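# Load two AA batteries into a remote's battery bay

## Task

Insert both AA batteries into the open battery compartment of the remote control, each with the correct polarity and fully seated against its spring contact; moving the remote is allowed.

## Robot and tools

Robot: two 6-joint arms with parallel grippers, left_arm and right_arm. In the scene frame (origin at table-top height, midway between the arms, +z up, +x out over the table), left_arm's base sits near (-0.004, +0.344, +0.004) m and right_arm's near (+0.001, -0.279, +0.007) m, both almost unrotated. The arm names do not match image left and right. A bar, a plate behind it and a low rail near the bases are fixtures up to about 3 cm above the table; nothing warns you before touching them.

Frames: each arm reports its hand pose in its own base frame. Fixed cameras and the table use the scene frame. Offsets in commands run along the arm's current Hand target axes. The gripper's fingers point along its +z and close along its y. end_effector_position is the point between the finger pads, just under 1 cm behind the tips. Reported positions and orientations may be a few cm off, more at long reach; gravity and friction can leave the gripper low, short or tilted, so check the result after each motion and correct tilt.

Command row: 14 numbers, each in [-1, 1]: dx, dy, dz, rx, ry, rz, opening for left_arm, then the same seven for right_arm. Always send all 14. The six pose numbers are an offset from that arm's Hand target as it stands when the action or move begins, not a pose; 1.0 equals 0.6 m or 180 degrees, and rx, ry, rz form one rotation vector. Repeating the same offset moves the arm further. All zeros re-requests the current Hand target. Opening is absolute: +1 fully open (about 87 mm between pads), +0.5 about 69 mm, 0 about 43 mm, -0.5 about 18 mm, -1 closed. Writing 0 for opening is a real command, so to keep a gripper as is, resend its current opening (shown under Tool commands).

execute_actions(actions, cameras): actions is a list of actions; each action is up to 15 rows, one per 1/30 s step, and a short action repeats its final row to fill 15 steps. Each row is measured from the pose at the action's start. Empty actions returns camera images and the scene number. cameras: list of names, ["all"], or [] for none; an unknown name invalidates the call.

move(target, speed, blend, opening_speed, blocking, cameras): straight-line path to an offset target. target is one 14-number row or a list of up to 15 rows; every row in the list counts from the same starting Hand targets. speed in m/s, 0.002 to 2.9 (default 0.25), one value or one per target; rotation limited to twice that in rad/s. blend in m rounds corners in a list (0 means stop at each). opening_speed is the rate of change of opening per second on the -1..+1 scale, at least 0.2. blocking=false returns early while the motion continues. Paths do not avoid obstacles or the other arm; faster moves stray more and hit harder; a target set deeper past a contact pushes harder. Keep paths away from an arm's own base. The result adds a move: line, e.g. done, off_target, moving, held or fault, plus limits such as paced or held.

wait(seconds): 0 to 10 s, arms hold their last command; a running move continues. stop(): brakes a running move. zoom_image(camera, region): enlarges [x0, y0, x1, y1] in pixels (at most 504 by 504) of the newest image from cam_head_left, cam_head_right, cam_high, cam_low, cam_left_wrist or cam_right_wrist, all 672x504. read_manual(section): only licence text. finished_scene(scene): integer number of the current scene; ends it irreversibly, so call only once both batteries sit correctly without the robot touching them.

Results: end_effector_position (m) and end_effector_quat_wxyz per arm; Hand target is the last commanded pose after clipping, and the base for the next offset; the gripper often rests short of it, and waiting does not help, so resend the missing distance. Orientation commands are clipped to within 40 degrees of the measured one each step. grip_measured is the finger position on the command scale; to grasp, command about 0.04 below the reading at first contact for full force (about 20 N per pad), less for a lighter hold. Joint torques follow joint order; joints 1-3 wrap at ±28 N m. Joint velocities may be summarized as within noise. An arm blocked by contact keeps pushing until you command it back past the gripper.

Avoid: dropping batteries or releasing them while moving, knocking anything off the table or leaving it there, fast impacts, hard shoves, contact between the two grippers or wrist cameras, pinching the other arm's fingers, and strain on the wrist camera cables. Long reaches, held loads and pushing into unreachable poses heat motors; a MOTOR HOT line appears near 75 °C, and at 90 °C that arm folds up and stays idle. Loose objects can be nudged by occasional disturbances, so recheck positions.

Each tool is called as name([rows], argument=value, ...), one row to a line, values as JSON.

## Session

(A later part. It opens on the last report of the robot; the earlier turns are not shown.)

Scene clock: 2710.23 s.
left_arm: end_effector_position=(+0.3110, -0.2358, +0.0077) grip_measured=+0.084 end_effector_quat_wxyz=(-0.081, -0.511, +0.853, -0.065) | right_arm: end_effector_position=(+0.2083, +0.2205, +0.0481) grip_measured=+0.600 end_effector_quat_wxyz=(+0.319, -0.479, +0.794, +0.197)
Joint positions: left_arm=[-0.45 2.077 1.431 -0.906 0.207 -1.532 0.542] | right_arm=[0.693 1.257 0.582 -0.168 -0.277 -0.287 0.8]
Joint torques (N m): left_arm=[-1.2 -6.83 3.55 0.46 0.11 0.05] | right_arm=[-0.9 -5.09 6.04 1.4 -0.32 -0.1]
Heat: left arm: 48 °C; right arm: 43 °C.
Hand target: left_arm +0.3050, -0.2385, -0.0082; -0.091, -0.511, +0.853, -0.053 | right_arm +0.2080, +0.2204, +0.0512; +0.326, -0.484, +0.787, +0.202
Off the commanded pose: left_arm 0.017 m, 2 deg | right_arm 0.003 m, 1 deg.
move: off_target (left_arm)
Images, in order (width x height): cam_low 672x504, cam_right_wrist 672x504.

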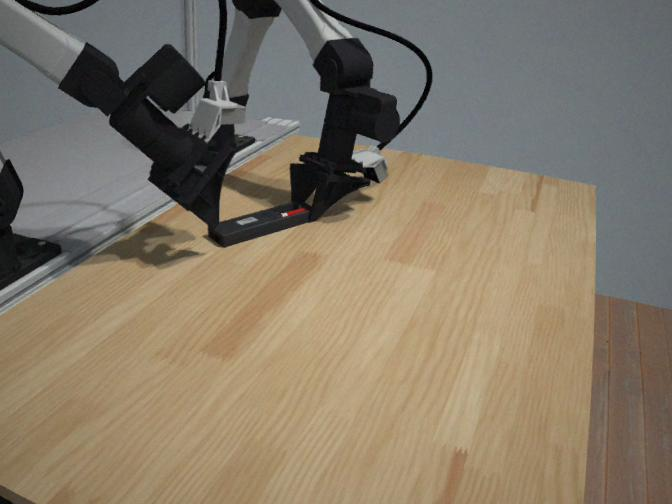

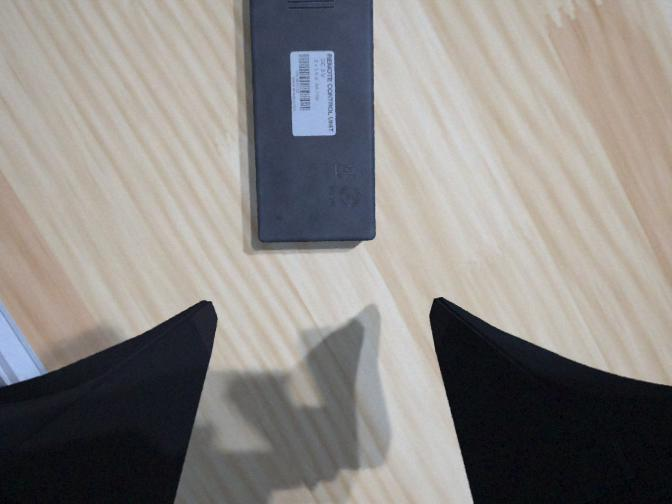

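move([
  [0, 0, 0, 0, 0, 0, 0.05, -0.0195, 0, 0.1052, 0, 0, 0, 0.6],
  [0, 0, 0, 0, 0, 0, 0.05, -0.0195, 0, 0.1052, 0, 0, 0, 0.0],
  [-0.003, -0.0067, -0.0277, 0, 0, 0, 0.05, -0.0195, 0, 0.1052, 0, 0, 0, 0.0],
  [-0.003, -0.0067, -0.0277, 0, 0, 0, 0.7, -0.0195, 0, 0.1052, 0, 0, 0, 0.0],
  [0.0214, -0.0067, -0.1417, 0, 0, 0, 0.7, -0.0195, 0, 0.1052, 0, 0, 0, 0.0],
], speed=0.1, cameras=["cam_right_wrist", "cam_left_wrist"])

zoom_image(camera="cam_right_wrist", region=[240, 0, 400, 60])

Scene clock: 2722.13 s.
left_arm: end_effector_position=(+0.3040, -0.2327, +0.0530) grip_measured=+0.700 end_effector_quat_wxyz=(-0.107, -0.512, +0.852, -0.026) | right_arm: end_effector_position=(+0.2212, +0.2547, +0.0039) grip_measured=+0.061 end_effector_quat_wxyz=(+0.303, -0.489, +0.794, +0.195)
Joint positions: left_arm=[-0.45 2.079 1.619 -1.186 0.209 -1.525 0.85] | right_arm=[0.762 1.536 0.614 0.056 -0.24 -0.253 0.531]
Joint torques (N m): left_arm=[0.1 -15.06 7.01 -0.01 0.09 0.1] | right_arm=[0.2 -4.82 8.79 1.67 -0.1 0.16]
Heat: left arm: 48 °C; right arm: 42 °C.
Hand target: left_arm +0.3114, -0.2358, +0.0776; -0.091, -0.511, +0.853, -0.053 | right_arm +0.2318, +0.2678, +0.0150; +0.326, -0.484, +0.787, +0.202
Off the commanded pose: left_arm 0.026 m, 4 deg | right_arm 0.020 m, 3 deg.
move: off_target (left_arm, right_arm); target 2's new opening was sent with right_arm's hand 0.020 m and 3 deg from that target
Images, in order (width x height): cam_left_wrist 672x504, cam_right_wrist 672x504.

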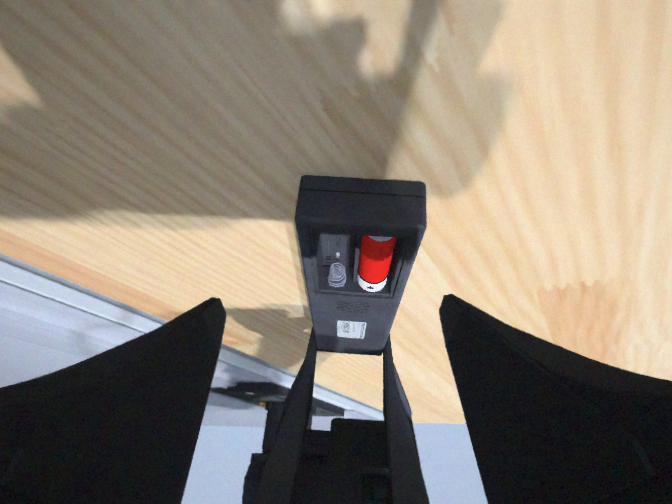

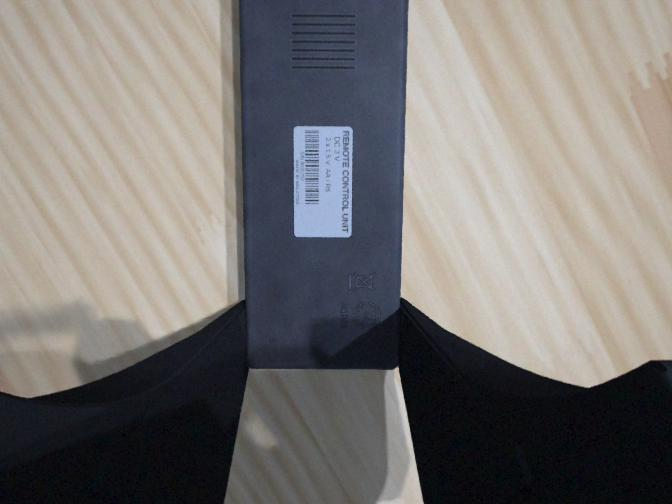

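Scaled by 3.150.

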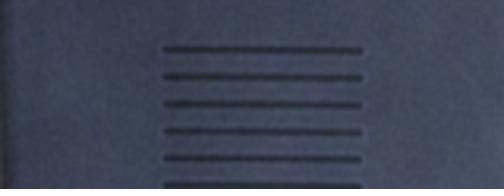

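move([
  [0.079, -0.02, 0.0043, 0, -0.0667, 0, -0.85, 0, 0, 0, 0, 0, 0, 0.0],
  [0.065, -0.02, 0.0694, 0, -0.0667, 0, -0.85, 0, 0, 0, 0, 0, 0, 0.0],
], speed=[0.12, 0.06], cameras=["cam_left_wrist", "cam_low"])

zoom_image(camera="cam_left_wrist", region=[260, 150, 430, 350])

zoom_image(camera="cam_low", region=[250, 180, 330, 235])

Scene clock: 2733.67 s.
left_arm: end_effector_position=(+0.2961, -0.2819, +0.0505) grip_measured=-0.849 end_effector_quat_wxyz=(-0.009, -0.509, +0.861, -0.001) | right_arm: end_effector_position=(+0.2212, +0.2547, +0.0039) grip_measured=+0.061 end_effector_quat_wxyz=(+0.303, -0.489, +0.794, +0.195)
Joint positions: left_arm=[-0.652 2.097 1.688 -1.166 0.018 -1.719 0.075] | right_arm=[0.762 1.536 0.614 0.056 -0.24 -0.253 0.531]
Joint torques (N m): left_arm=[-0.38 -9.36 5.08 0.34 -0.22 -0.03] | right_arm=[0.21 -4.81 8.79 1.66 -0.1 0.16]
Heat: left arm: 50 °C; right arm: 43 °C.
Hand target: left_arm +0.2998, -0.2827, +0.0451; -0.002, -0.514, +0.858, +0.001 | right_arm +0.2318, +0.2678, +0.0150; +0.326, -0.484, +0.787, +0.202
Off the commanded pose: left_arm 0.007 m, 1 deg | right_arm 0.020 m, 3 deg.
move: off_target (right_arm)
Images, in order (width x height): cam_low 672x504, cam_left_wrist 672x504.

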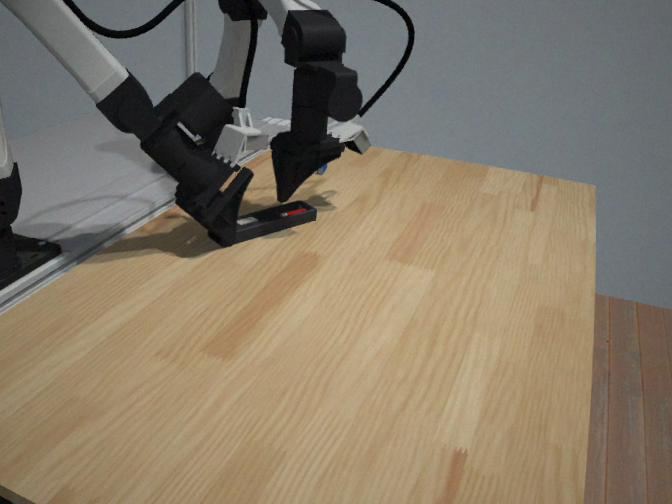

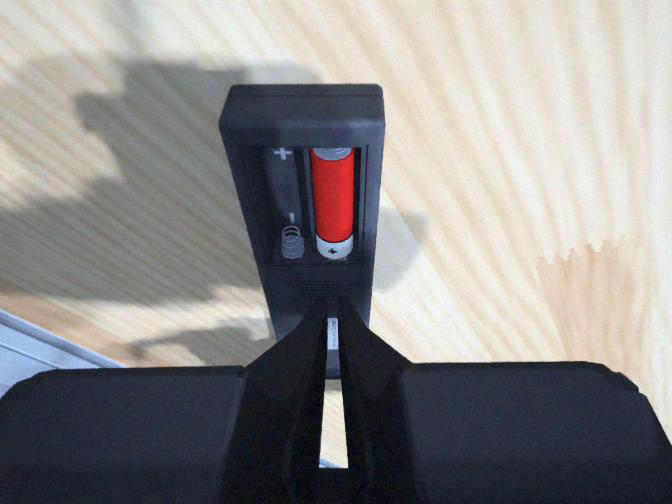

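Scaled by 2.520.

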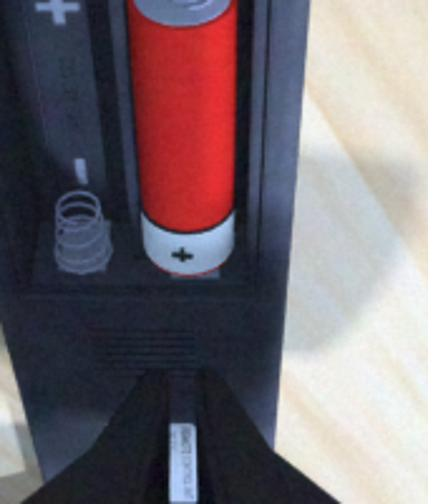

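Scaled by 6.300.

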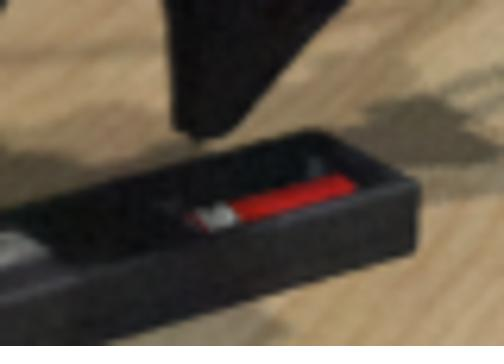

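move([
  [-0.010, -0.002, 0.0, 0, 0, 0, -0.85, 0, 0, 0, 0, 0, 0, 0.0],
  [-0.010, -0.002, 0.045, 0, 0, 0, -0.85, 0, 0, 0, 0, 0, 0, 0.0],
  [-0.010, -0.005, 0.065, 0, 0, 0, -0.85, 0, 0, 0, 0, 0, 0, 0.0],
], speed=[0.06, 0.06, 0.04], blend=[0.003, 0.003, 0], cameras=["cam_left_wrist", "cam_low"])

zoom_image(camera="cam_left_wrist", region=[260, 150, 430, 350])

zoom_image(camera="cam_low", region=[250, 180, 330, 235])

Scene clock: 2740.67 s.
left_arm: end_effector_position=(+0.2970, -0.2817, +0.0269) grip_measured=-0.850 end_effector_quat_wxyz=(-0.014, -0.510, +0.860, -0.005) | right_arm: end_effector_position=(+0.2215, +0.2545, +0.0039) grip_measured=+0.061 end_effector_quat_wxyz=(+0.304, -0.489, +0.795, +0.194)
Joint positions: left_arm=[-0.645 2.116 1.619 -1.075 0.03 -1.716 0.075] | right_arm=[0.762 1.536 0.614 0.057 -0.238 -0.253 0.531]
Joint torques (N m): left_arm=[0.5 -7.08 3.34 0.74 -0.35 0.11] | right_arm=[0.21 -4.81 8.8 1.66 -0.12 0.16]
Heat: left arm: 50 °C; right arm: 43 °C.
Hand target: left_arm +0.3052, -0.2789, +0.0061; -0.001, -0.514, +0.858, +0.000 | right_arm +0.2318, +0.2678, +0.0150; +0.326, -0.484, +0.787, +0.202
Off the commanded pose: left_arm 0.023 m, 2 deg | right_arm 0.020 m, 3 deg.
move: off_target (left_arm, right_arm)
Images, in order (width x height): cam_low 672x504, cam_left_wrist 672x504.

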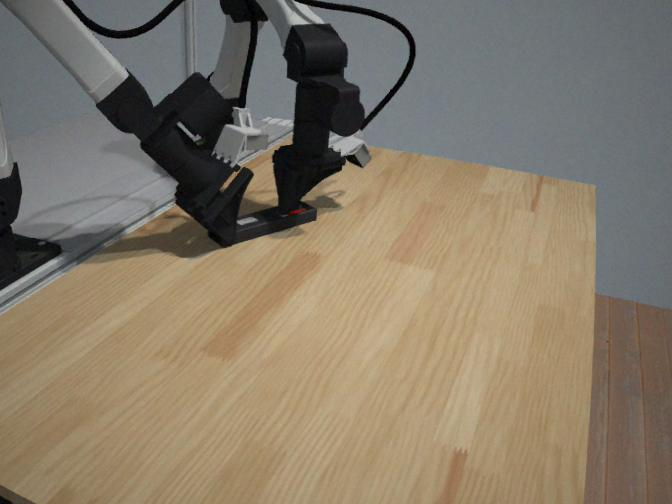

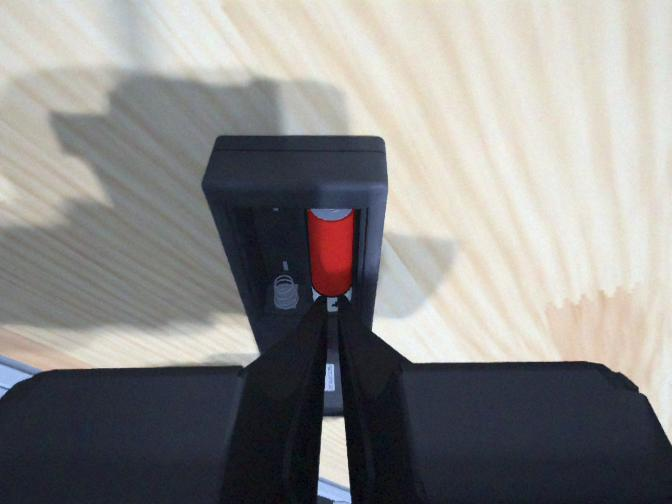

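Scaled by 2.520.

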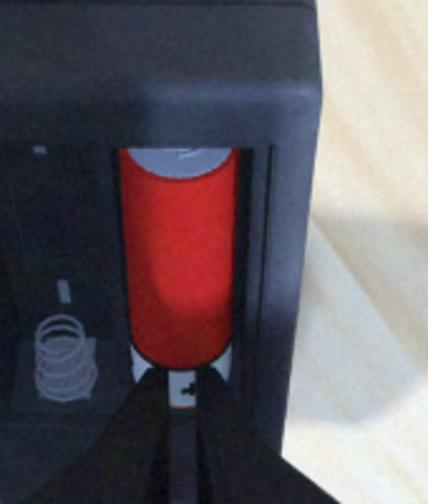

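Scaled by 6.300.

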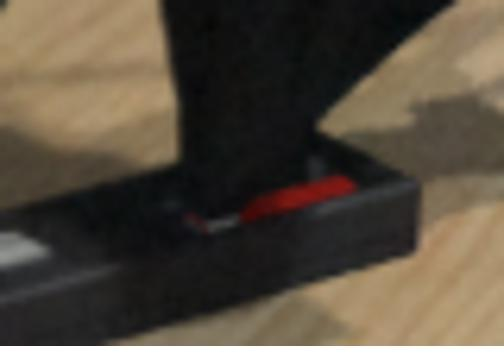

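move([
  [0.0, 0.003, -0.04, 0, 0, 0, -0.85, 0, 0, 0, 0, 0, 0, 0.0],
  [-0.011, 0.003, -0.07, 0, 0, 0, -0.85, 0, 0, 0, 0, 0, 0, 0.0],
  [-0.011, 0.0, -0.02, 0, 0, 0, -0.85, 0, 0, 0, 0, 0, 0, 0.0],
  [-0.011, -0.003, 0.01, 0, 0, 0, -0.85, 0, 0, 0, 0, 0, 0, 0.0],
], speed=[0.06, 0.06, 0.06, 0.04], blend=[0.003, 0.003, 0.003, 0], cameras=["cam_left_wrist", "cam_low"])

zoom_image(camera="cam_left_wrist", region=[260, 150, 430, 350])

zoom_image(camera="cam_low", region=[250, 180, 330, 235])

Scene clock: 2747.73 s.
left_arm: end_effector_position=(+0.3008, -0.2753, +0.0263) grip_measured=-0.850 end_effector_quat_wxyz=(-0.017, -0.511, +0.860, -0.004) | right_arm: end_effector_position=(+0.2216, +0.2545, +0.0040) grip_measured=+0.061 end_effector_quat_wxyz=(+0.304, -0.488, +0.795, +0.194)
Joint positions: left_arm=[-0.625 2.119 1.62 -1.079 0.033 -1.697 0.075] | right_arm=[0.762 1.536 0.614 0.057 -0.237 -0.253 0.531]
Joint torques (N m): left_arm=[0.18 -6.49 2.52 0.92 -0.37 0.07] | right_arm=[0.21 -4.81 8.79 1.66 -0.13 0.15]
Heat: left arm: 50 °C; right arm: 44 °C.
Hand target: left_arm +0.3098, -0.2739, +0.0000; -0.001, -0.514, +0.858, +0.001 | right_arm +0.2318, +0.2678, +0.0150; +0.326, -0.484, +0.787, +0.202
Off the commanded pose: left_arm 0.028 m, 2 deg | right_arm 0.020 m, 3 deg.
move: off_target (left_arm, right_arm)
Images, in order (width x height): cam_low 672x504, cam_left_wrist 672x504.

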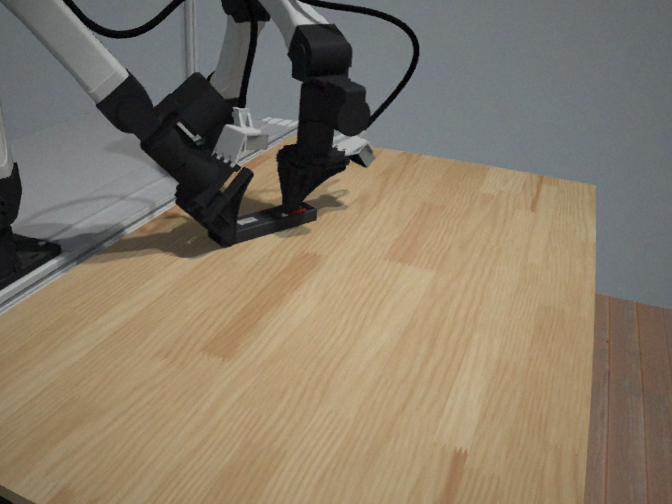

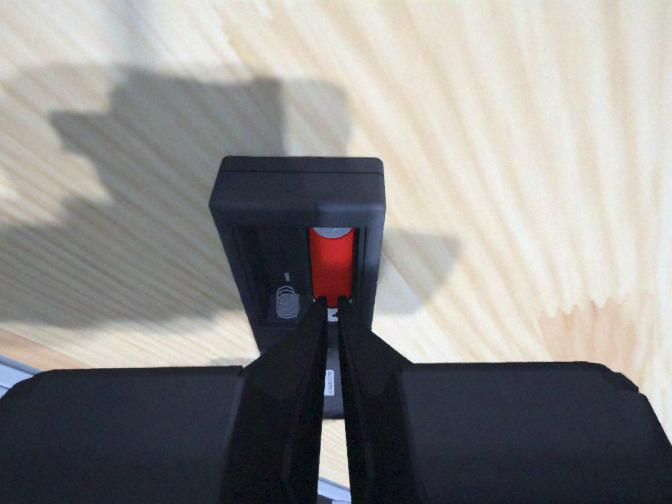

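Scaled by 2.520.

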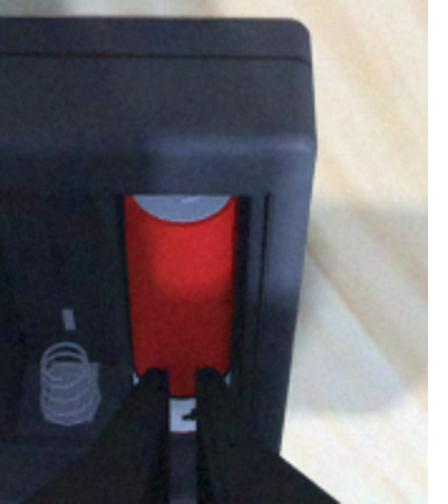

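Scaled by 6.300.

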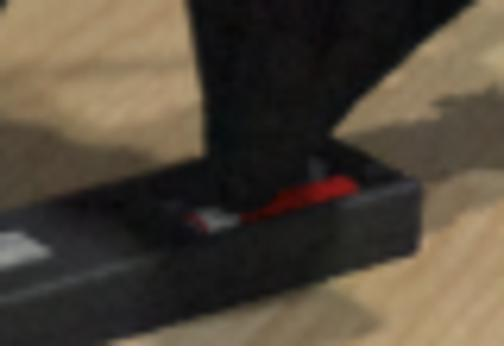

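execute_actions([
  [[0,0,0.025,0,0,0,-0.85,0,0,0,0,0,0,0.0]],
], cameras=["cam_low", "cam_high"])

Scene clock: 2770.07 s.
left_arm: end_effector_position=(+0.3008, -0.2752, +0.0255) grip_measured=-0.850 end_effector_quat_wxyz=(-0.022, -0.511, +0.859, -0.011) | right_arm: end_effector_position=(+0.2216, +0.2545, +0.0040) grip_measured=+0.061 end_effector_quat_wxyz=(+0.304, -0.488, +0.795, +0.194)
Joint positions: left_arm=[-0.619 2.112 1.603 -1.06 0.048 -1.691 0.075] | right_arm=[0.762 1.536 0.614 0.057 -0.237 -0.253 0.531]
Joint torques (N m): left_arm=[-0.47 -4.45 1.17 1.21 -0.52 0.01] | right_arm=[0.21 -4.81 8.8 1.66 -0.13 0.15]
Heat: left arm: 48 °C; right arm: 45 °C.
Hand target: left_arm +0.3098, -0.2740, -0.0149; -0.002, -0.514, +0.858, +0.000 | right_arm +0.2318, +0.2678, +0.0150; +0.326, -0.484, +0.787, +0.202
Off the commanded pose: left_arm 0.042 m, 3 deg | right_arm 0.020 m, 3 deg.
Images, in order (width x height): cam_high 672x504, cam_low 672x504.

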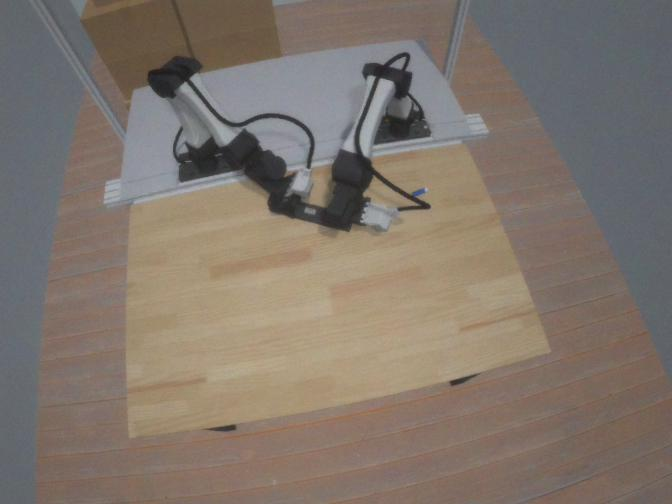

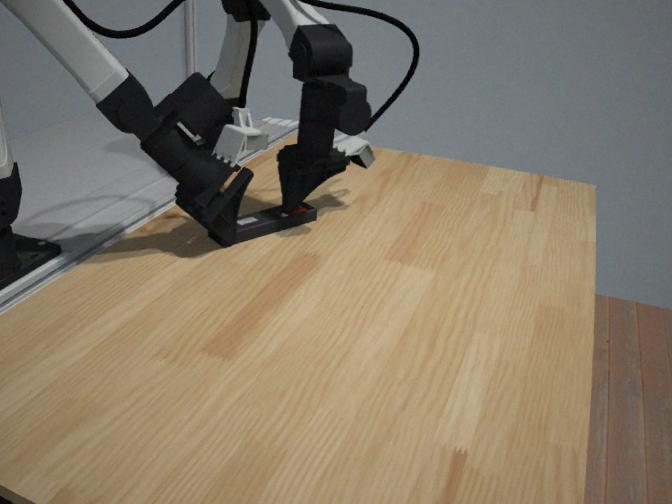

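zoom_image(camera="cam_low", region=[260, 190, 330, 240])

execute_actions([
  [[0,0.005,0.02,0,0,0,-0.85,0,0,0,0,0,0,0.0]],
], cameras=["cam_low", "cam_left_wrist"])

Scaled by 7.200.

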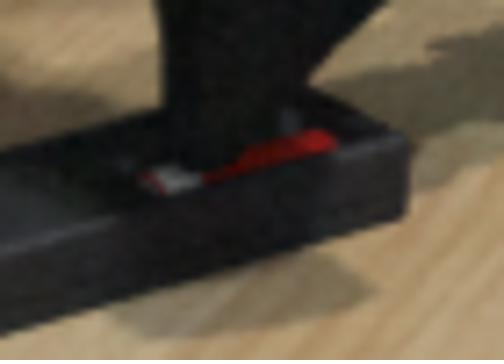

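Scene clock: 2772.13 s.
left_arm: end_effector_position=(+0.3006, -0.2749, +0.0252) grip_measured=-0.850 end_effector_quat_wxyz=(-0.020, -0.511, +0.859, -0.022) | right_arm: end_effector_position=(+0.2216, +0.2545, +0.0040) grip_measured=+0.061 end_effector_quat_wxyz=(+0.304, -0.488, +0.795, +0.194)
Joint positions: left_arm=[-0.616 2.09 1.565 -1.022 0.055 -1.69 0.075] | right_arm=[0.762 1.536 0.614 0.057 -0.237 -0.253 0.531]
Joint torques (N m): left_arm=[-0.84 -2.21 0.47 1.32 -0.59 0.01] | right_arm=[0.21 -4.81 8.8 1.66 -0.13 0.16]
Heat: left arm: 48 °C; right arm: 45 °C.
Hand target: left_arm +0.3071, -0.2725, -0.0269; -0.002, -0.514, +0.858, +0.001 | right_arm +0.2318, +0.2678, +0.0150; +0.326, -0.484, +0.787, +0.202
Off the commanded pose: left_arm 0.053 m, 3 deg | right_arm 0.020 m, 3 deg.
Images, in order (width x height): cam_low 672x504, cam_left_wrist 672x504.

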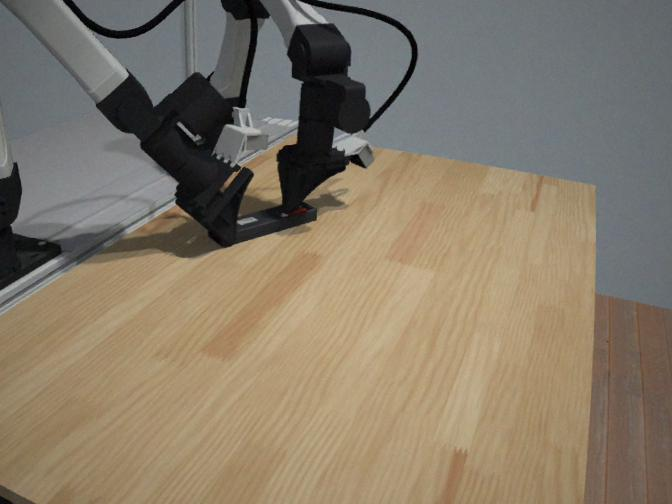

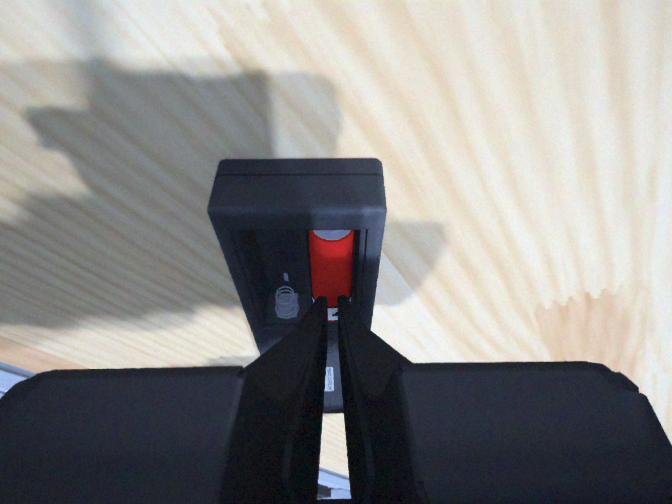

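execute_actions([
  [[0,0.005,0.025,0,0,0,-0.85,0,0,0,0,0,0,0.0]],
  [[0,0.003,0.02,0,0,0,-0.85,0,0,0,0,0,0,0.0]],
], cameras=["cam_low"])

zoom_image(camera="cam_low", region=[260, 190, 330, 240])

Scene clock: 2775.70 s.
left_arm: end_effector_position=(+0.2974, -0.2726, +0.0195) grip_measured=-0.849 end_effector_quat_wxyz=(-0.025, -0.512, +0.858, -0.033) | right_arm: end_effector_position=(+0.2216, +0.2545, +0.0040) grip_measured=+0.061 end_effector_quat_wxyz=(+0.304, -0.488, +0.795, +0.194)
Joint positions: left_arm=[-0.608 2.07 1.506 -0.968 0.073 -1.684 0.075] | right_arm=[0.762 1.536 0.614 0.057 -0.237 -0.253 0.531]
Joint torques (N m): left_arm=[-1.72 1.09 -1.29 1.7 -0.77 -0.03] | right_arm=[0.21 -4.81 8.79 1.66 -0.12 0.16]
Heat: left arm: 47 °C; right arm: 45 °C.
Hand target: left_arm +0.3028, -0.2702, -0.0539; -0.002, -0.514, +0.858, +0.001 | right_arm +0.2318, +0.2678, +0.0150; +0.326, -0.484, +0.787, +0.202
Off the commanded pose: left_arm 0.074 m, 5 deg | right_arm 0.020 m, 3 deg.
Images, in order (width x height): cam_low 672x504.

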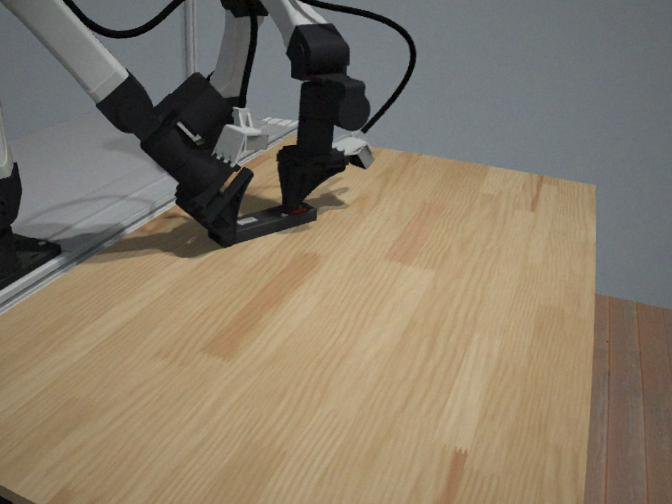

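Scaled by 7.200.

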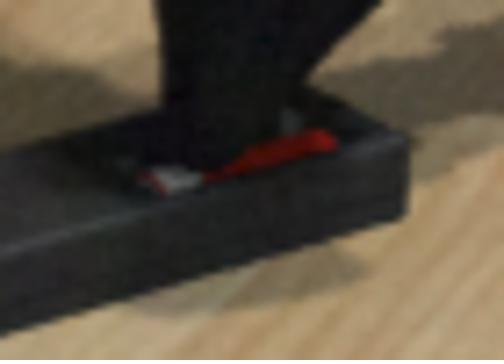

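move([
  [-0.008,-0.004,-0.125,0,0,0,-0.85,0,0,0,0,0,0,0.0],
  [-0.008,-0.004,-0.26,0,0,0,-0.85,0,0,0,0,0,0,0.0],
], speed=0.15, blend=0.03, cameras=["cam_low", "cam_left_wrist"])

zoom_image(camera="cam_low", region=[250, 180, 330, 235])

zoom_image(camera="cam_left_wrist", region=[180, 130, 480, 355])

Scene clock: 2779.93 s.
left_arm: end_effector_position=(+0.3028, -0.2659, +0.0912) grip_measured=-0.850 end_effector_quat_wxyz=(-0.014, -0.511, +0.859, +0.010) | right_arm: end_effector_position=(+0.2216, +0.2545, +0.0040) grip_measured=+0.061 end_effector_quat_wxyz=(+0.304, -0.488, +0.795, +0.194)
Joint positions: left_arm=[-0.61 2.09 1.839 -1.349 0.018 -1.683 0.075] | right_arm=[0.762 1.536 0.614 0.057 -0.237 -0.253 0.531]
Joint torques (N m): left_arm=[-0.32 -11.71 7.21 0.07 -0.21 0.03] | right_arm=[0.21 -4.81 8.8 1.66 -0.13 0.16]
Heat: left arm: 47 °C; right arm: 45 °C.
Hand target: left_arm +0.3076, -0.2671, +0.1020; -0.002, -0.514, +0.858, +0.001 | right_arm +0.2318, +0.2678, +0.0150; +0.326, -0.484, +0.787, +0.202
Off the commanded pose: left_arm 0.012 m, 2 deg | right_arm 0.020 m, 3 deg.
move: off_target (left_arm, right_arm)
Images, in order (width x height): cam_low 672x504, cam_left_wrist 672x504.

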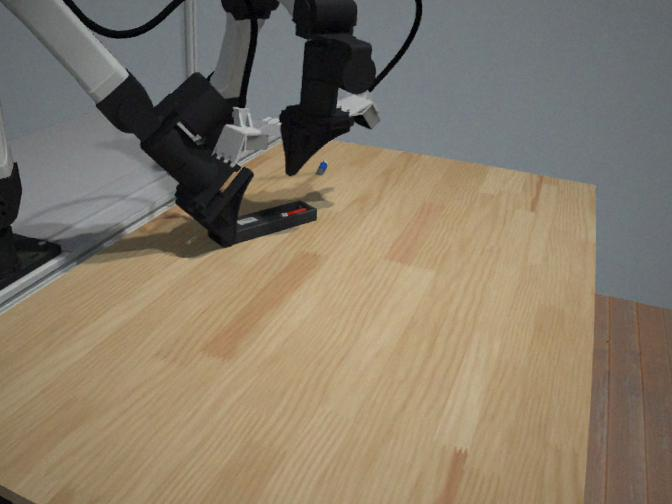

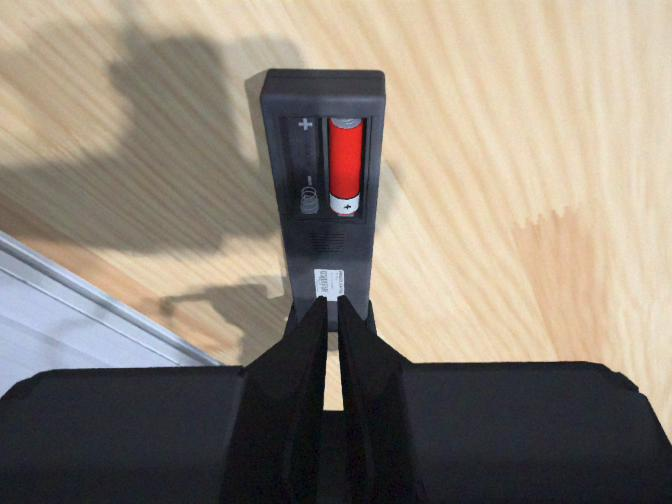

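Scaled by 6.300.

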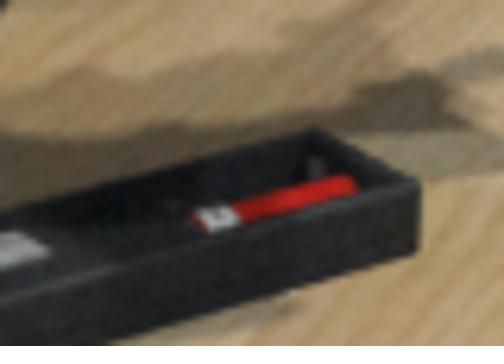

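Scaled by 1.680.

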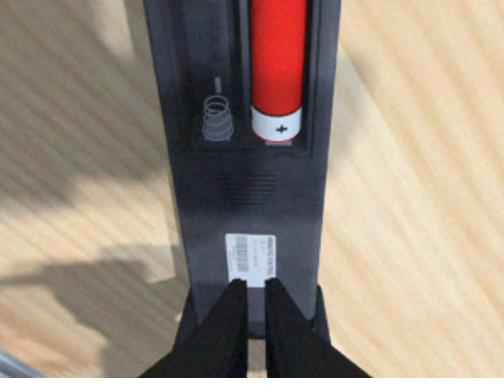

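zoom_image(camera="cam_left_wrist", region=[260, 100, 400, 225])

Scaled by 3.600.

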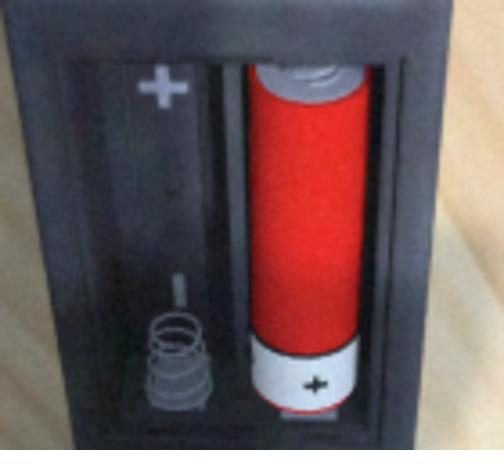

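move(target=[-0.3375,0.2975,-0.0333,0,0,-0.272,-0.3,0,0,0,0,0,0,0.0], speed=0.25, cameras=["cam_left_wrist"])

Scene clock: 2824.37 s.
left_arm: end_effector_position=(+0.2494, -0.0074, +0.1166) grip_measured=-0.300 end_effector_quat_wxyz=(+0.010, +0.823, -0.568, -0.003) | right_arm: end_effector_position=(+0.2216, +0.2545, +0.0040) grip_measured=+0.061 end_effector_quat_wxyz=(+0.304, -0.488, +0.795, +0.194)
Joint positions: left_arm=[0.142 1.454 1.174 -1.309 0.011 -1.792 0.35] | right_arm=[0.762 1.536 0.614 0.057 -0.237 -0.253 0.531]
Joint torques (N m): left_arm=[0.61 -7.65 4.98 0.07 -0.17 0.18] | right_arm=[0.21 -4.81 8.8 1.66 -0.12 0.16]
Heat: left arm: 51 °C; right arm: 45 °C.
Hand target: left_arm +0.2457, -0.0044, +0.1220; +0.001, +0.823, -0.568, -0.001 | right_arm +0.2318, +0.2678, +0.0150; +0.326, -0.484, +0.787, +0.202
Off the commanded pose: left_arm 0.007 m, 1 deg | right_arm 0.020 m, 3 deg.
move: off_target (right_arm)
Images, in order (width x height): cam_left_wrist 672x504.

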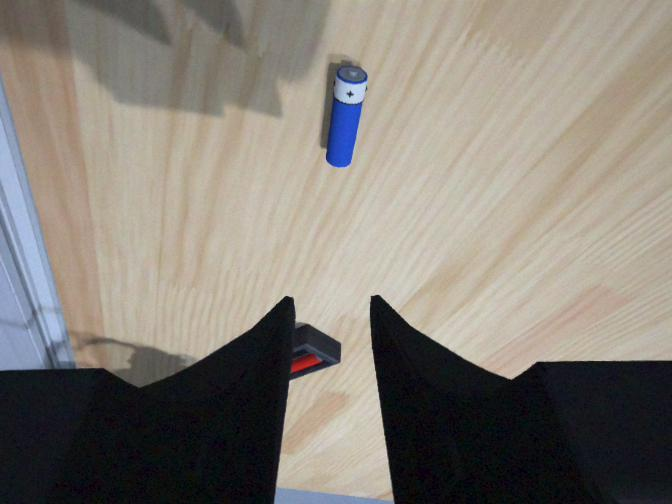

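move(target=[-0.0351,-0.0235,0.1167,0,0,0.0306,-0.3,0,0,0,0,0,0,0.0], speed=0.15, cameras=["cam_left_wrist"])

Scene clock: 2834.90 s.
left_arm: end_effector_position=(+0.2486, +0.0159, +0.0544) grip_measured=-0.300 end_effector_quat_wxyz=(+0.007, +0.795, -0.607, +0.001) | right_arm: end_effector_position=(+0.2216, +0.2545, +0.0040) grip_measured=+0.061 end_effector_quat_wxyz=(+0.304, -0.488, +0.795, +0.194)
Joint positions: left_arm=[0.239 1.516 0.98 -1.045 0.01 -1.598 0.35] | right_arm=[0.762 1.536 0.614 0.057 -0.237 -0.253 0.531]
Joint torques (N m): left_arm=[0.73 -4.56 4.96 0.37 -0.16 0.18] | right_arm=[0.2 -4.81 8.8 1.66 -0.12 0.16]
Heat: left arm: 51 °C; right arm: 46 °C.
Hand target: left_arm +0.2513, +0.0203, +0.0520; +0.001, +0.795, -0.606, -0.001 | right_arm +0.2318, +0.2678, +0.0150; +0.326, -0.484, +0.787, +0.202
Off the commanded pose: left_arm 0.006 m, 1 deg | right_arm 0.020 m, 3 deg.
move: off_target (right_arm)
Images, in order (width x height): cam_left_wrist 672x504.

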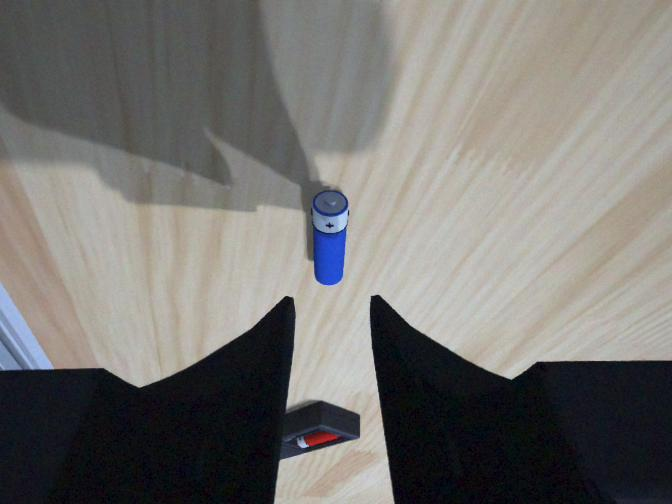

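move(target=[-0.01225,0,0.0717,0,0,0,-0.3,0,0,0,0,0,0,0.0], speed=0.12, cameras=["cam_left_wrist"])

Scene clock: 2844.07 s.
left_arm: end_effector_position=(+0.2470, +0.0230, +0.0118) grip_measured=-0.300 end_effector_quat_wxyz=(+0.007, +0.795, -0.607, +0.001) | right_arm: end_effector_position=(+0.2216, +0.2545, +0.0040) grip_measured=+0.061 end_effector_quat_wxyz=(+0.304, -0.488, +0.795, +0.194)
Joint positions: left_arm=[0.269 1.582 0.861 -0.859 0.01 -1.568 0.35] | right_arm=[0.762 1.536 0.614 0.057 -0.237 -0.253 0.531]
Joint torques (N m): left_arm=[0.68 -4.6 4.62 0.38 -0.17 0.2] | right_arm=[0.21 -4.81 8.81 1.66 -0.13 0.15]
Heat: left arm: 49 °C; right arm: 46 °C.
Hand target: left_arm +0.2491, +0.0273, +0.0089; +0.001, +0.795, -0.606, -0.001 | right_arm +0.2318, +0.2678, +0.0150; +0.326, -0.484, +0.787, +0.202
Off the commanded pose: left_arm 0.006 m, 1 deg | right_arm 0.020 m, 3 deg.
move: off_target (right_arm)
Images, in order (width x height): cam_left_wrist 672x504.

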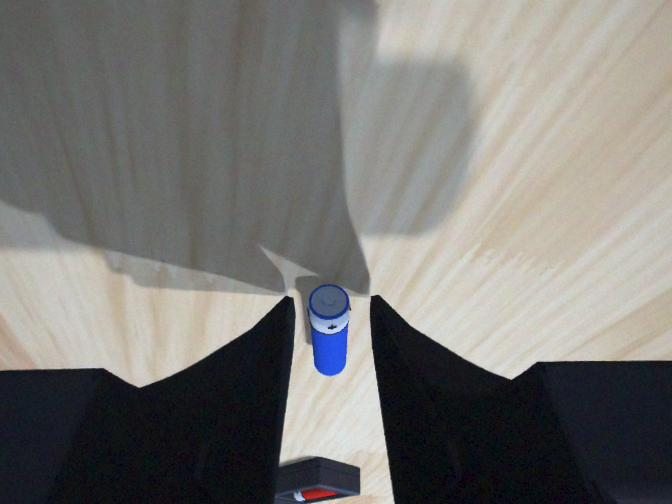

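execute_actions([
  [[0,0,-0.006,0,0,0,-0.3,0,0,0,0,0,0,0.0]],
  [[0,0,0,0,0,0,-0.5,0,0,0,0,0,0,0.0]],
  [[0,0,0,0,0,0,-0.68,0,0,0,0,0,0,0.0]],
])

Scene clock: 2850.17 s.
left_arm: end_effector_position=(+0.2470, +0.0230, +0.0118) grip_measured=-0.605 end_effector_quat_wxyz=(+0.007, +0.794, -0.607, +0.001) | right_arm: end_effector_position=(+0.2216, +0.2545, +0.0040) grip_measured=+0.061 end_effector_quat_wxyz=(+0.304, -0.488, +0.795, +0.194)
Joint positions: left_arm=[0.269 1.582 0.861 -0.859 0.01 -1.567 0.198] | right_arm=[0.762 1.536 0.614 0.057 -0.237 -0.253 0.531]
Joint torques (N m): left_arm=[0.68 -5.29 5.31 0.21 -0.17 0.19] | right_arm=[0.21 -4.81 8.79 1.65 -0.13 0.15]
Heat: left arm: 49 °C; right arm: 46 °C.
Hand target: left_arm +0.2491, +0.0273, +0.0125; +0.001, +0.795, -0.607, -0.001 | right_arm +0.2318, +0.2678, +0.0150; +0.326, -0.484, +0.787, +0.202
Off the commanded pose: left_arm 0.005 m, 1 deg | right_arm 0.020 m, 3 deg.

move([
  [0,0,0,0,0,0,-0.4,0,0,0,0,0,0,0.0],
  [0,0,-0.08,0,0,0,-0.4,0,0,0,0,0,0,0.0],
  [0,0,0.0015,0,0,0,-0.4,0,0,0,0,0,0,0.0],
], speed=0.12, cameras=[])

execute_actions([
  [[0,0,0,0,0,0,-0.55,0,0,0,0,0,0,0.0]],
  [[0,0,0,0,0,0,-0.68,0,0,0,0,0,0,0.0]],
])

Scene clock: 2861.53 s.
left_arm: end_effector_position=(+0.2470, +0.0229, +0.0145) grip_measured=-0.400 end_effector_quat_wxyz=(+0.007, +0.794, -0.607, +0.001) | right_arm: end_effector_position=(+0.2216, +0.2545, +0.0040) grip_measured=+0.061 end_effector_quat_wxyz=(+0.304, -0.488, +0.795, +0.194)
Joint positions: left_arm=[0.269 1.577 0.868 -0.871 0.01 -1.567 0.3] | right_arm=[0.762 1.536 0.614 0.057 -0.237 -0.253 0.531]
Joint torques (N m): left_arm=[0.69 -4.57 4.67 0.32 -0.17 0.19] | right_arm=[0.21 -4.81 8.8 1.66 -0.12 0.16]
Heat: left arm: 48 °C; right arm: 46 °C.
Hand target: left_arm +0.2492, +0.0273, +0.0117; +0.001, +0.795, -0.607, -0.001 | right_arm +0.2318, +0.2678, +0.0150; +0.326, -0.484, +0.787, +0.202
Off the commanded pose: left_arm 0.006 m, 1 deg | right_arm 0.020 m, 3 deg.
move: off_target (right_arm)
No camera images: "cameras" was empty.

Scene clock: 2862.73 s.
left_arm: end_effector_position=(+0.2472, +0.0230, +0.0146) grip_measured=-0.635 end_effector_quat_wxyz=(+0.007, +0.795, -0.607, +0.002) | right_arm: end_effector_position=(+0.2216, +0.2545, +0.0040) grip_measured=+0.061 end_effector_quat_wxyz=(+0.304, -0.488, +0.795, +0.194)
Joint positions: left_arm=[0.27 1.577 0.868 -0.871 0.012 -1.566 0.183] | right_arm=[0.762 1.536 0.614 0.057 -0.237 -0.253 0.531]
Joint torques (N m): left_arm=[0.55 -4.59 4.64 0.36 -0.19 0.19] | right_arm=[0.21 -4.79 8.8 1.66 -0.13 0.16]
Heat: left arm: 48 °C; right arm: 46 °C.
Hand target: left_arm +0.2492, +0.0274, +0.0117; +0.001, +0.795, -0.607, -0.001 | right_arm +0.2318, +0.2678, +0.0150; +0.326, -0.484, +0.787, +0.202
Off the commanded pose: left_arm 0.006 m, 1 deg | right_arm 0.020 m, 3 deg.

move([
  [0,0,0,0,0,0,-0.4,0,0,0,0,0,0,0.0],
  [0,0,-0.075,0,0,0,-0.4,0,0,0,0,0,0,0.0],
  [0,0,0.0035,0,0,0,-0.4,0,0,0,0,0,0,0.0],
], speed=0.12, cameras=[])

execute_actions([
  [[0,0,0,0,0,0,-0.55,0,0,0,0,0,0,0.0]],
  [[0,0,0,0,0,0,-0.68,0,0,0,0,0,0,0.0]],
])

Scene clock: 2870.53 s.
left_arm: end_effector_position=(+0.2467, +0.0230, +0.0122) grip_measured=-0.400 end_effector_quat_wxyz=(+0.008, +0.795, -0.607, +0.001) | right_arm: end_effector_position=(+0.2216, +0.2545, +0.0040) grip_measured=+0.061 end_effector_quat_wxyz=(+0.304, -0.488, +0.795, +0.194)
Joint positions: left_arm=[0.27 1.581 0.862 -0.862 0.012 -1.566 0.3] | right_arm=[0.762 1.536 0.614 0.057 -0.237 -0.253 0.531]
Joint torques (N m): left_arm=[0.54 -4.64 4.66 0.34 -0.18 0.17] | right_arm=[0.21 -4.81 8.8 1.66 -0.13 0.15]
Heat: left arm: 47 °C; right arm: 46 °C.
Hand target: left_arm +0.2491, +0.0274, +0.0095; +0.001, +0.795, -0.606, -0.001 | right_arm +0.2318, +0.2678, +0.0150; +0.326, -0.484, +0.787, +0.202
Off the commanded pose: left_arm 0.006 m, 1 deg | right_arm 0.020 m, 3 deg.
move: off_target (right_arm)
No camera images: "cameras" was empty.

Scene clock: 2871.73 s.
left_arm: end_effector_position=(+0.2468, +0.0230, +0.0122) grip_measured=-0.603 end_effector_quat_wxyz=(+0.007, +0.795, -0.607, +0.002) | right_arm: end_effector_position=(+0.2216, +0.2545, +0.0040) grip_measured=+0.061 end_effector_quat_wxyz=(+0.304, -0.488, +0.795, +0.194)
Joint positions: left_arm=[0.27 1.581 0.862 -0.862 0.012 -1.566 0.198] | right_arm=[0.762 1.536 0.614 0.057 -0.237 -0.253 0.531]
Joint torques (N m): left_arm=[0.58 -4.64 4.71 0.36 -0.18 0.19] | right_arm=[0.21 -4.81 8.81 1.66 -0.13 0.15]
Heat: left arm: 47 °C; right arm: 46 °C.
Hand target: left_arm +0.2491, +0.0274, +0.0095; +0.001, +0.795, -0.606, -0.001 | right_arm +0.2318, +0.2678, +0.0150; +0.326, -0.484, +0.787, +0.202
Off the commanded pose: left_arm 0.006 m, 1 deg | right_arm 0.020 m, 3 deg.

move([
  [0,0,-0.1258,0,0,0,-0.68,0,0,0,0,0,0,0.0],
  [0.4464,0.0254,-0.1258,0,0,0.2406,-0.68,0,0,0,0,0,0,0.0],
], speed=0.22, blend=0.03, cameras=["cam_left_wrist"])

Scene clock: 2895.60 s.
left_arm: end_effector_position=(+0.3009, -0.2330, +0.0821) grip_measured=-0.604 end_effector_quat_wxyz=(-0.006, -0.518, +0.855, +0.002) | right_arm: end_effector_position=(+0.2216, +0.2545, +0.0040) grip_measured=+0.061 end_effector_quat_wxyz=(+0.304, -0.488, +0.795, +0.194)
Joint positions: left_arm=[-0.545 1.986 1.651 -1.245 0.009 -1.634 0.198] | right_arm=[0.762 1.536 0.614 0.057 -0.237 -0.253 0.531]
Joint torques (N m): left_arm=[-0.1 -8.54 7.46 0.09 -0.11 0.19] | right_arm=[0.21 -4.81 8.8 1.66 -0.13 0.15]
Heat: left arm: 45 °C; right arm: 46 °C.
Hand target: left_arm +0.3055, -0.2349, +0.0851; -0.002, -0.515, +0.857, +0.000 | right_arm +0.2318, +0.2678, +0.0150; +0.326, -0.484, +0.787, +0.202
Off the commanded pose: left_arm 0.006 m, 1 deg | right_arm 0.020 m, 3 deg.
move: off_target (right_arm)
Images, in order (width x height): cam_left_wrist 672x504.

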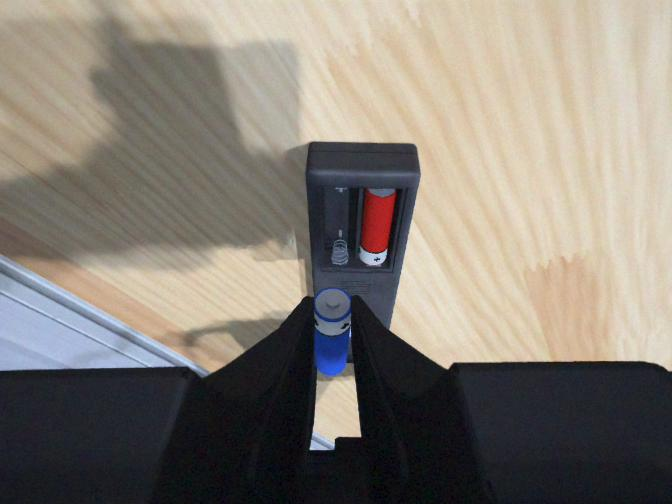

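move(target=[0,-0.0071,0.02,0,-0.142,0,-0.68,0,0,0,0,0,0,0.0], speed=0.15, cameras=["cam_left_wrist", "cam_low"])

Scene clock: 2903.40 s.
left_arm: end_effector_position=(+0.3036, -0.2353, +0.0703) grip_measured=-0.604 end_effector_quat_wxyz=(+0.175, -0.499, +0.841, +0.114) | right_arm: end_effector_position=(+0.2216, +0.2545, +0.0040) grip_measured=+0.061 end_effector_quat_wxyz=(+0.304, -0.488, +0.795, +0.194)
Joint positions: left_arm=[-0.743 2.093 1.768 -1.371 -0.403 -1.838 0.198] | right_arm=[0.762 1.536 0.614 0.057 -0.237 -0.253 0.531]
Joint torques (N m): left_arm=[-0.58 -9.02 7.2 -0.12 -0.55 -0.05] | right_arm=[0.21 -4.81 8.8 1.66 -0.13 0.15]
Heat: left arm: 46 °C; right arm: 46 °C.
Hand target: left_arm +0.3092, -0.2370, +0.0730; +0.188, -0.502, +0.836, +0.114 | right_arm +0.2318, +0.2678, +0.0150; +0.326, -0.484, +0.787, +0.202
Off the commanded pose: left_arm 0.006 m, 2 deg | right_arm 0.020 m, 3 deg.
move: off_target (right_arm)
Images, in order (width x height): cam_low 672x504, cam_left_wrist 672x504.

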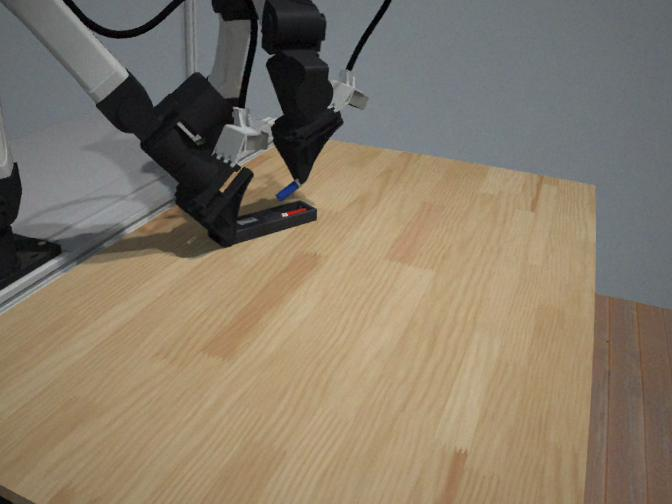

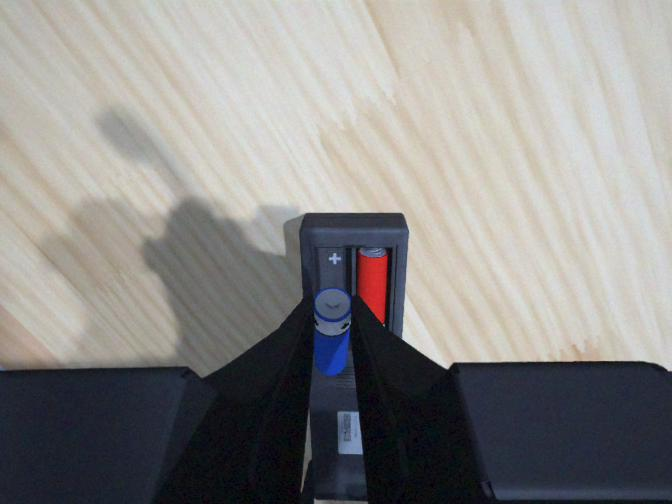

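move(target=[0.0307,-0.0013,0.0646,0,0,0,-0.68,0,0,0,0,0,0,0.0], speed=0.1, cameras=["cam_left_wrist", "cam_low"])

zoom_image(camera="cam_low", region=[240, 150, 340, 250])

Scene clock: 2915.63 s.
left_arm: end_effector_position=(+0.3039, -0.2334, +0.0366) grip_measured=-0.605 end_effector_quat_wxyz=(+0.178, -0.498, +0.840, +0.121) | right_arm: end_effector_position=(+0.2214, +0.2548, +0.0040) grip_measured=+0.061 end_effector_quat_wxyz=(+0.304, -0.489, +0.794, +0.194)
Joint positions: left_arm=[-0.743 2.123 1.676 -1.263 -0.413 -1.842 0.197] | right_arm=[0.763 1.536 0.614 0.057 -0.237 -0.253 0.531]
Joint torques (N m): left_arm=[-0.51 -9.17 4.51 0.29 -0.45 -0.03] | right_arm=[0.12 -4.81 8.8 1.66 -0.13 0.15]
Heat: left arm: 48 °C; right arm: 46 °C.
Hand target: left_arm +0.3097, -0.2373, +0.0301; +0.188, -0.502, +0.836, +0.114 | right_arm +0.2317, +0.2678, +0.0150; +0.326, -0.484, +0.787, +0.202
Off the commanded pose: left_arm 0.010 m, 2 deg | right_arm 0.020 m, 3 deg.
move: off_target (right_arm)
Images, in order (width x height): cam_low 672x504, cam_left_wrist 672x504.

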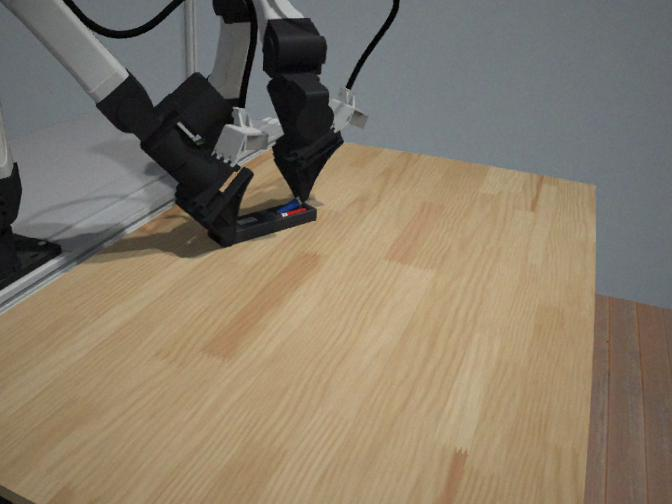

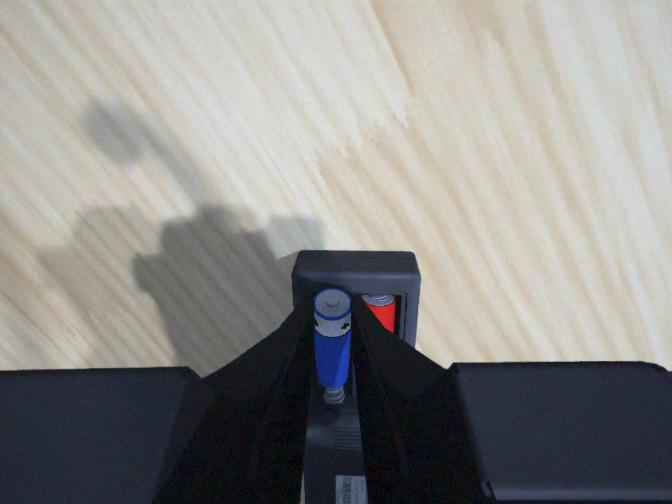

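Scaled by 5.040.

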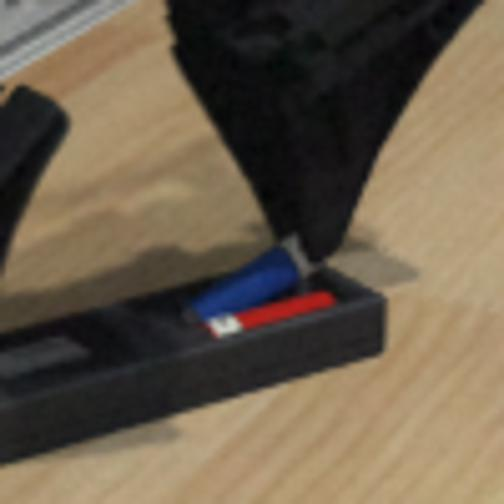

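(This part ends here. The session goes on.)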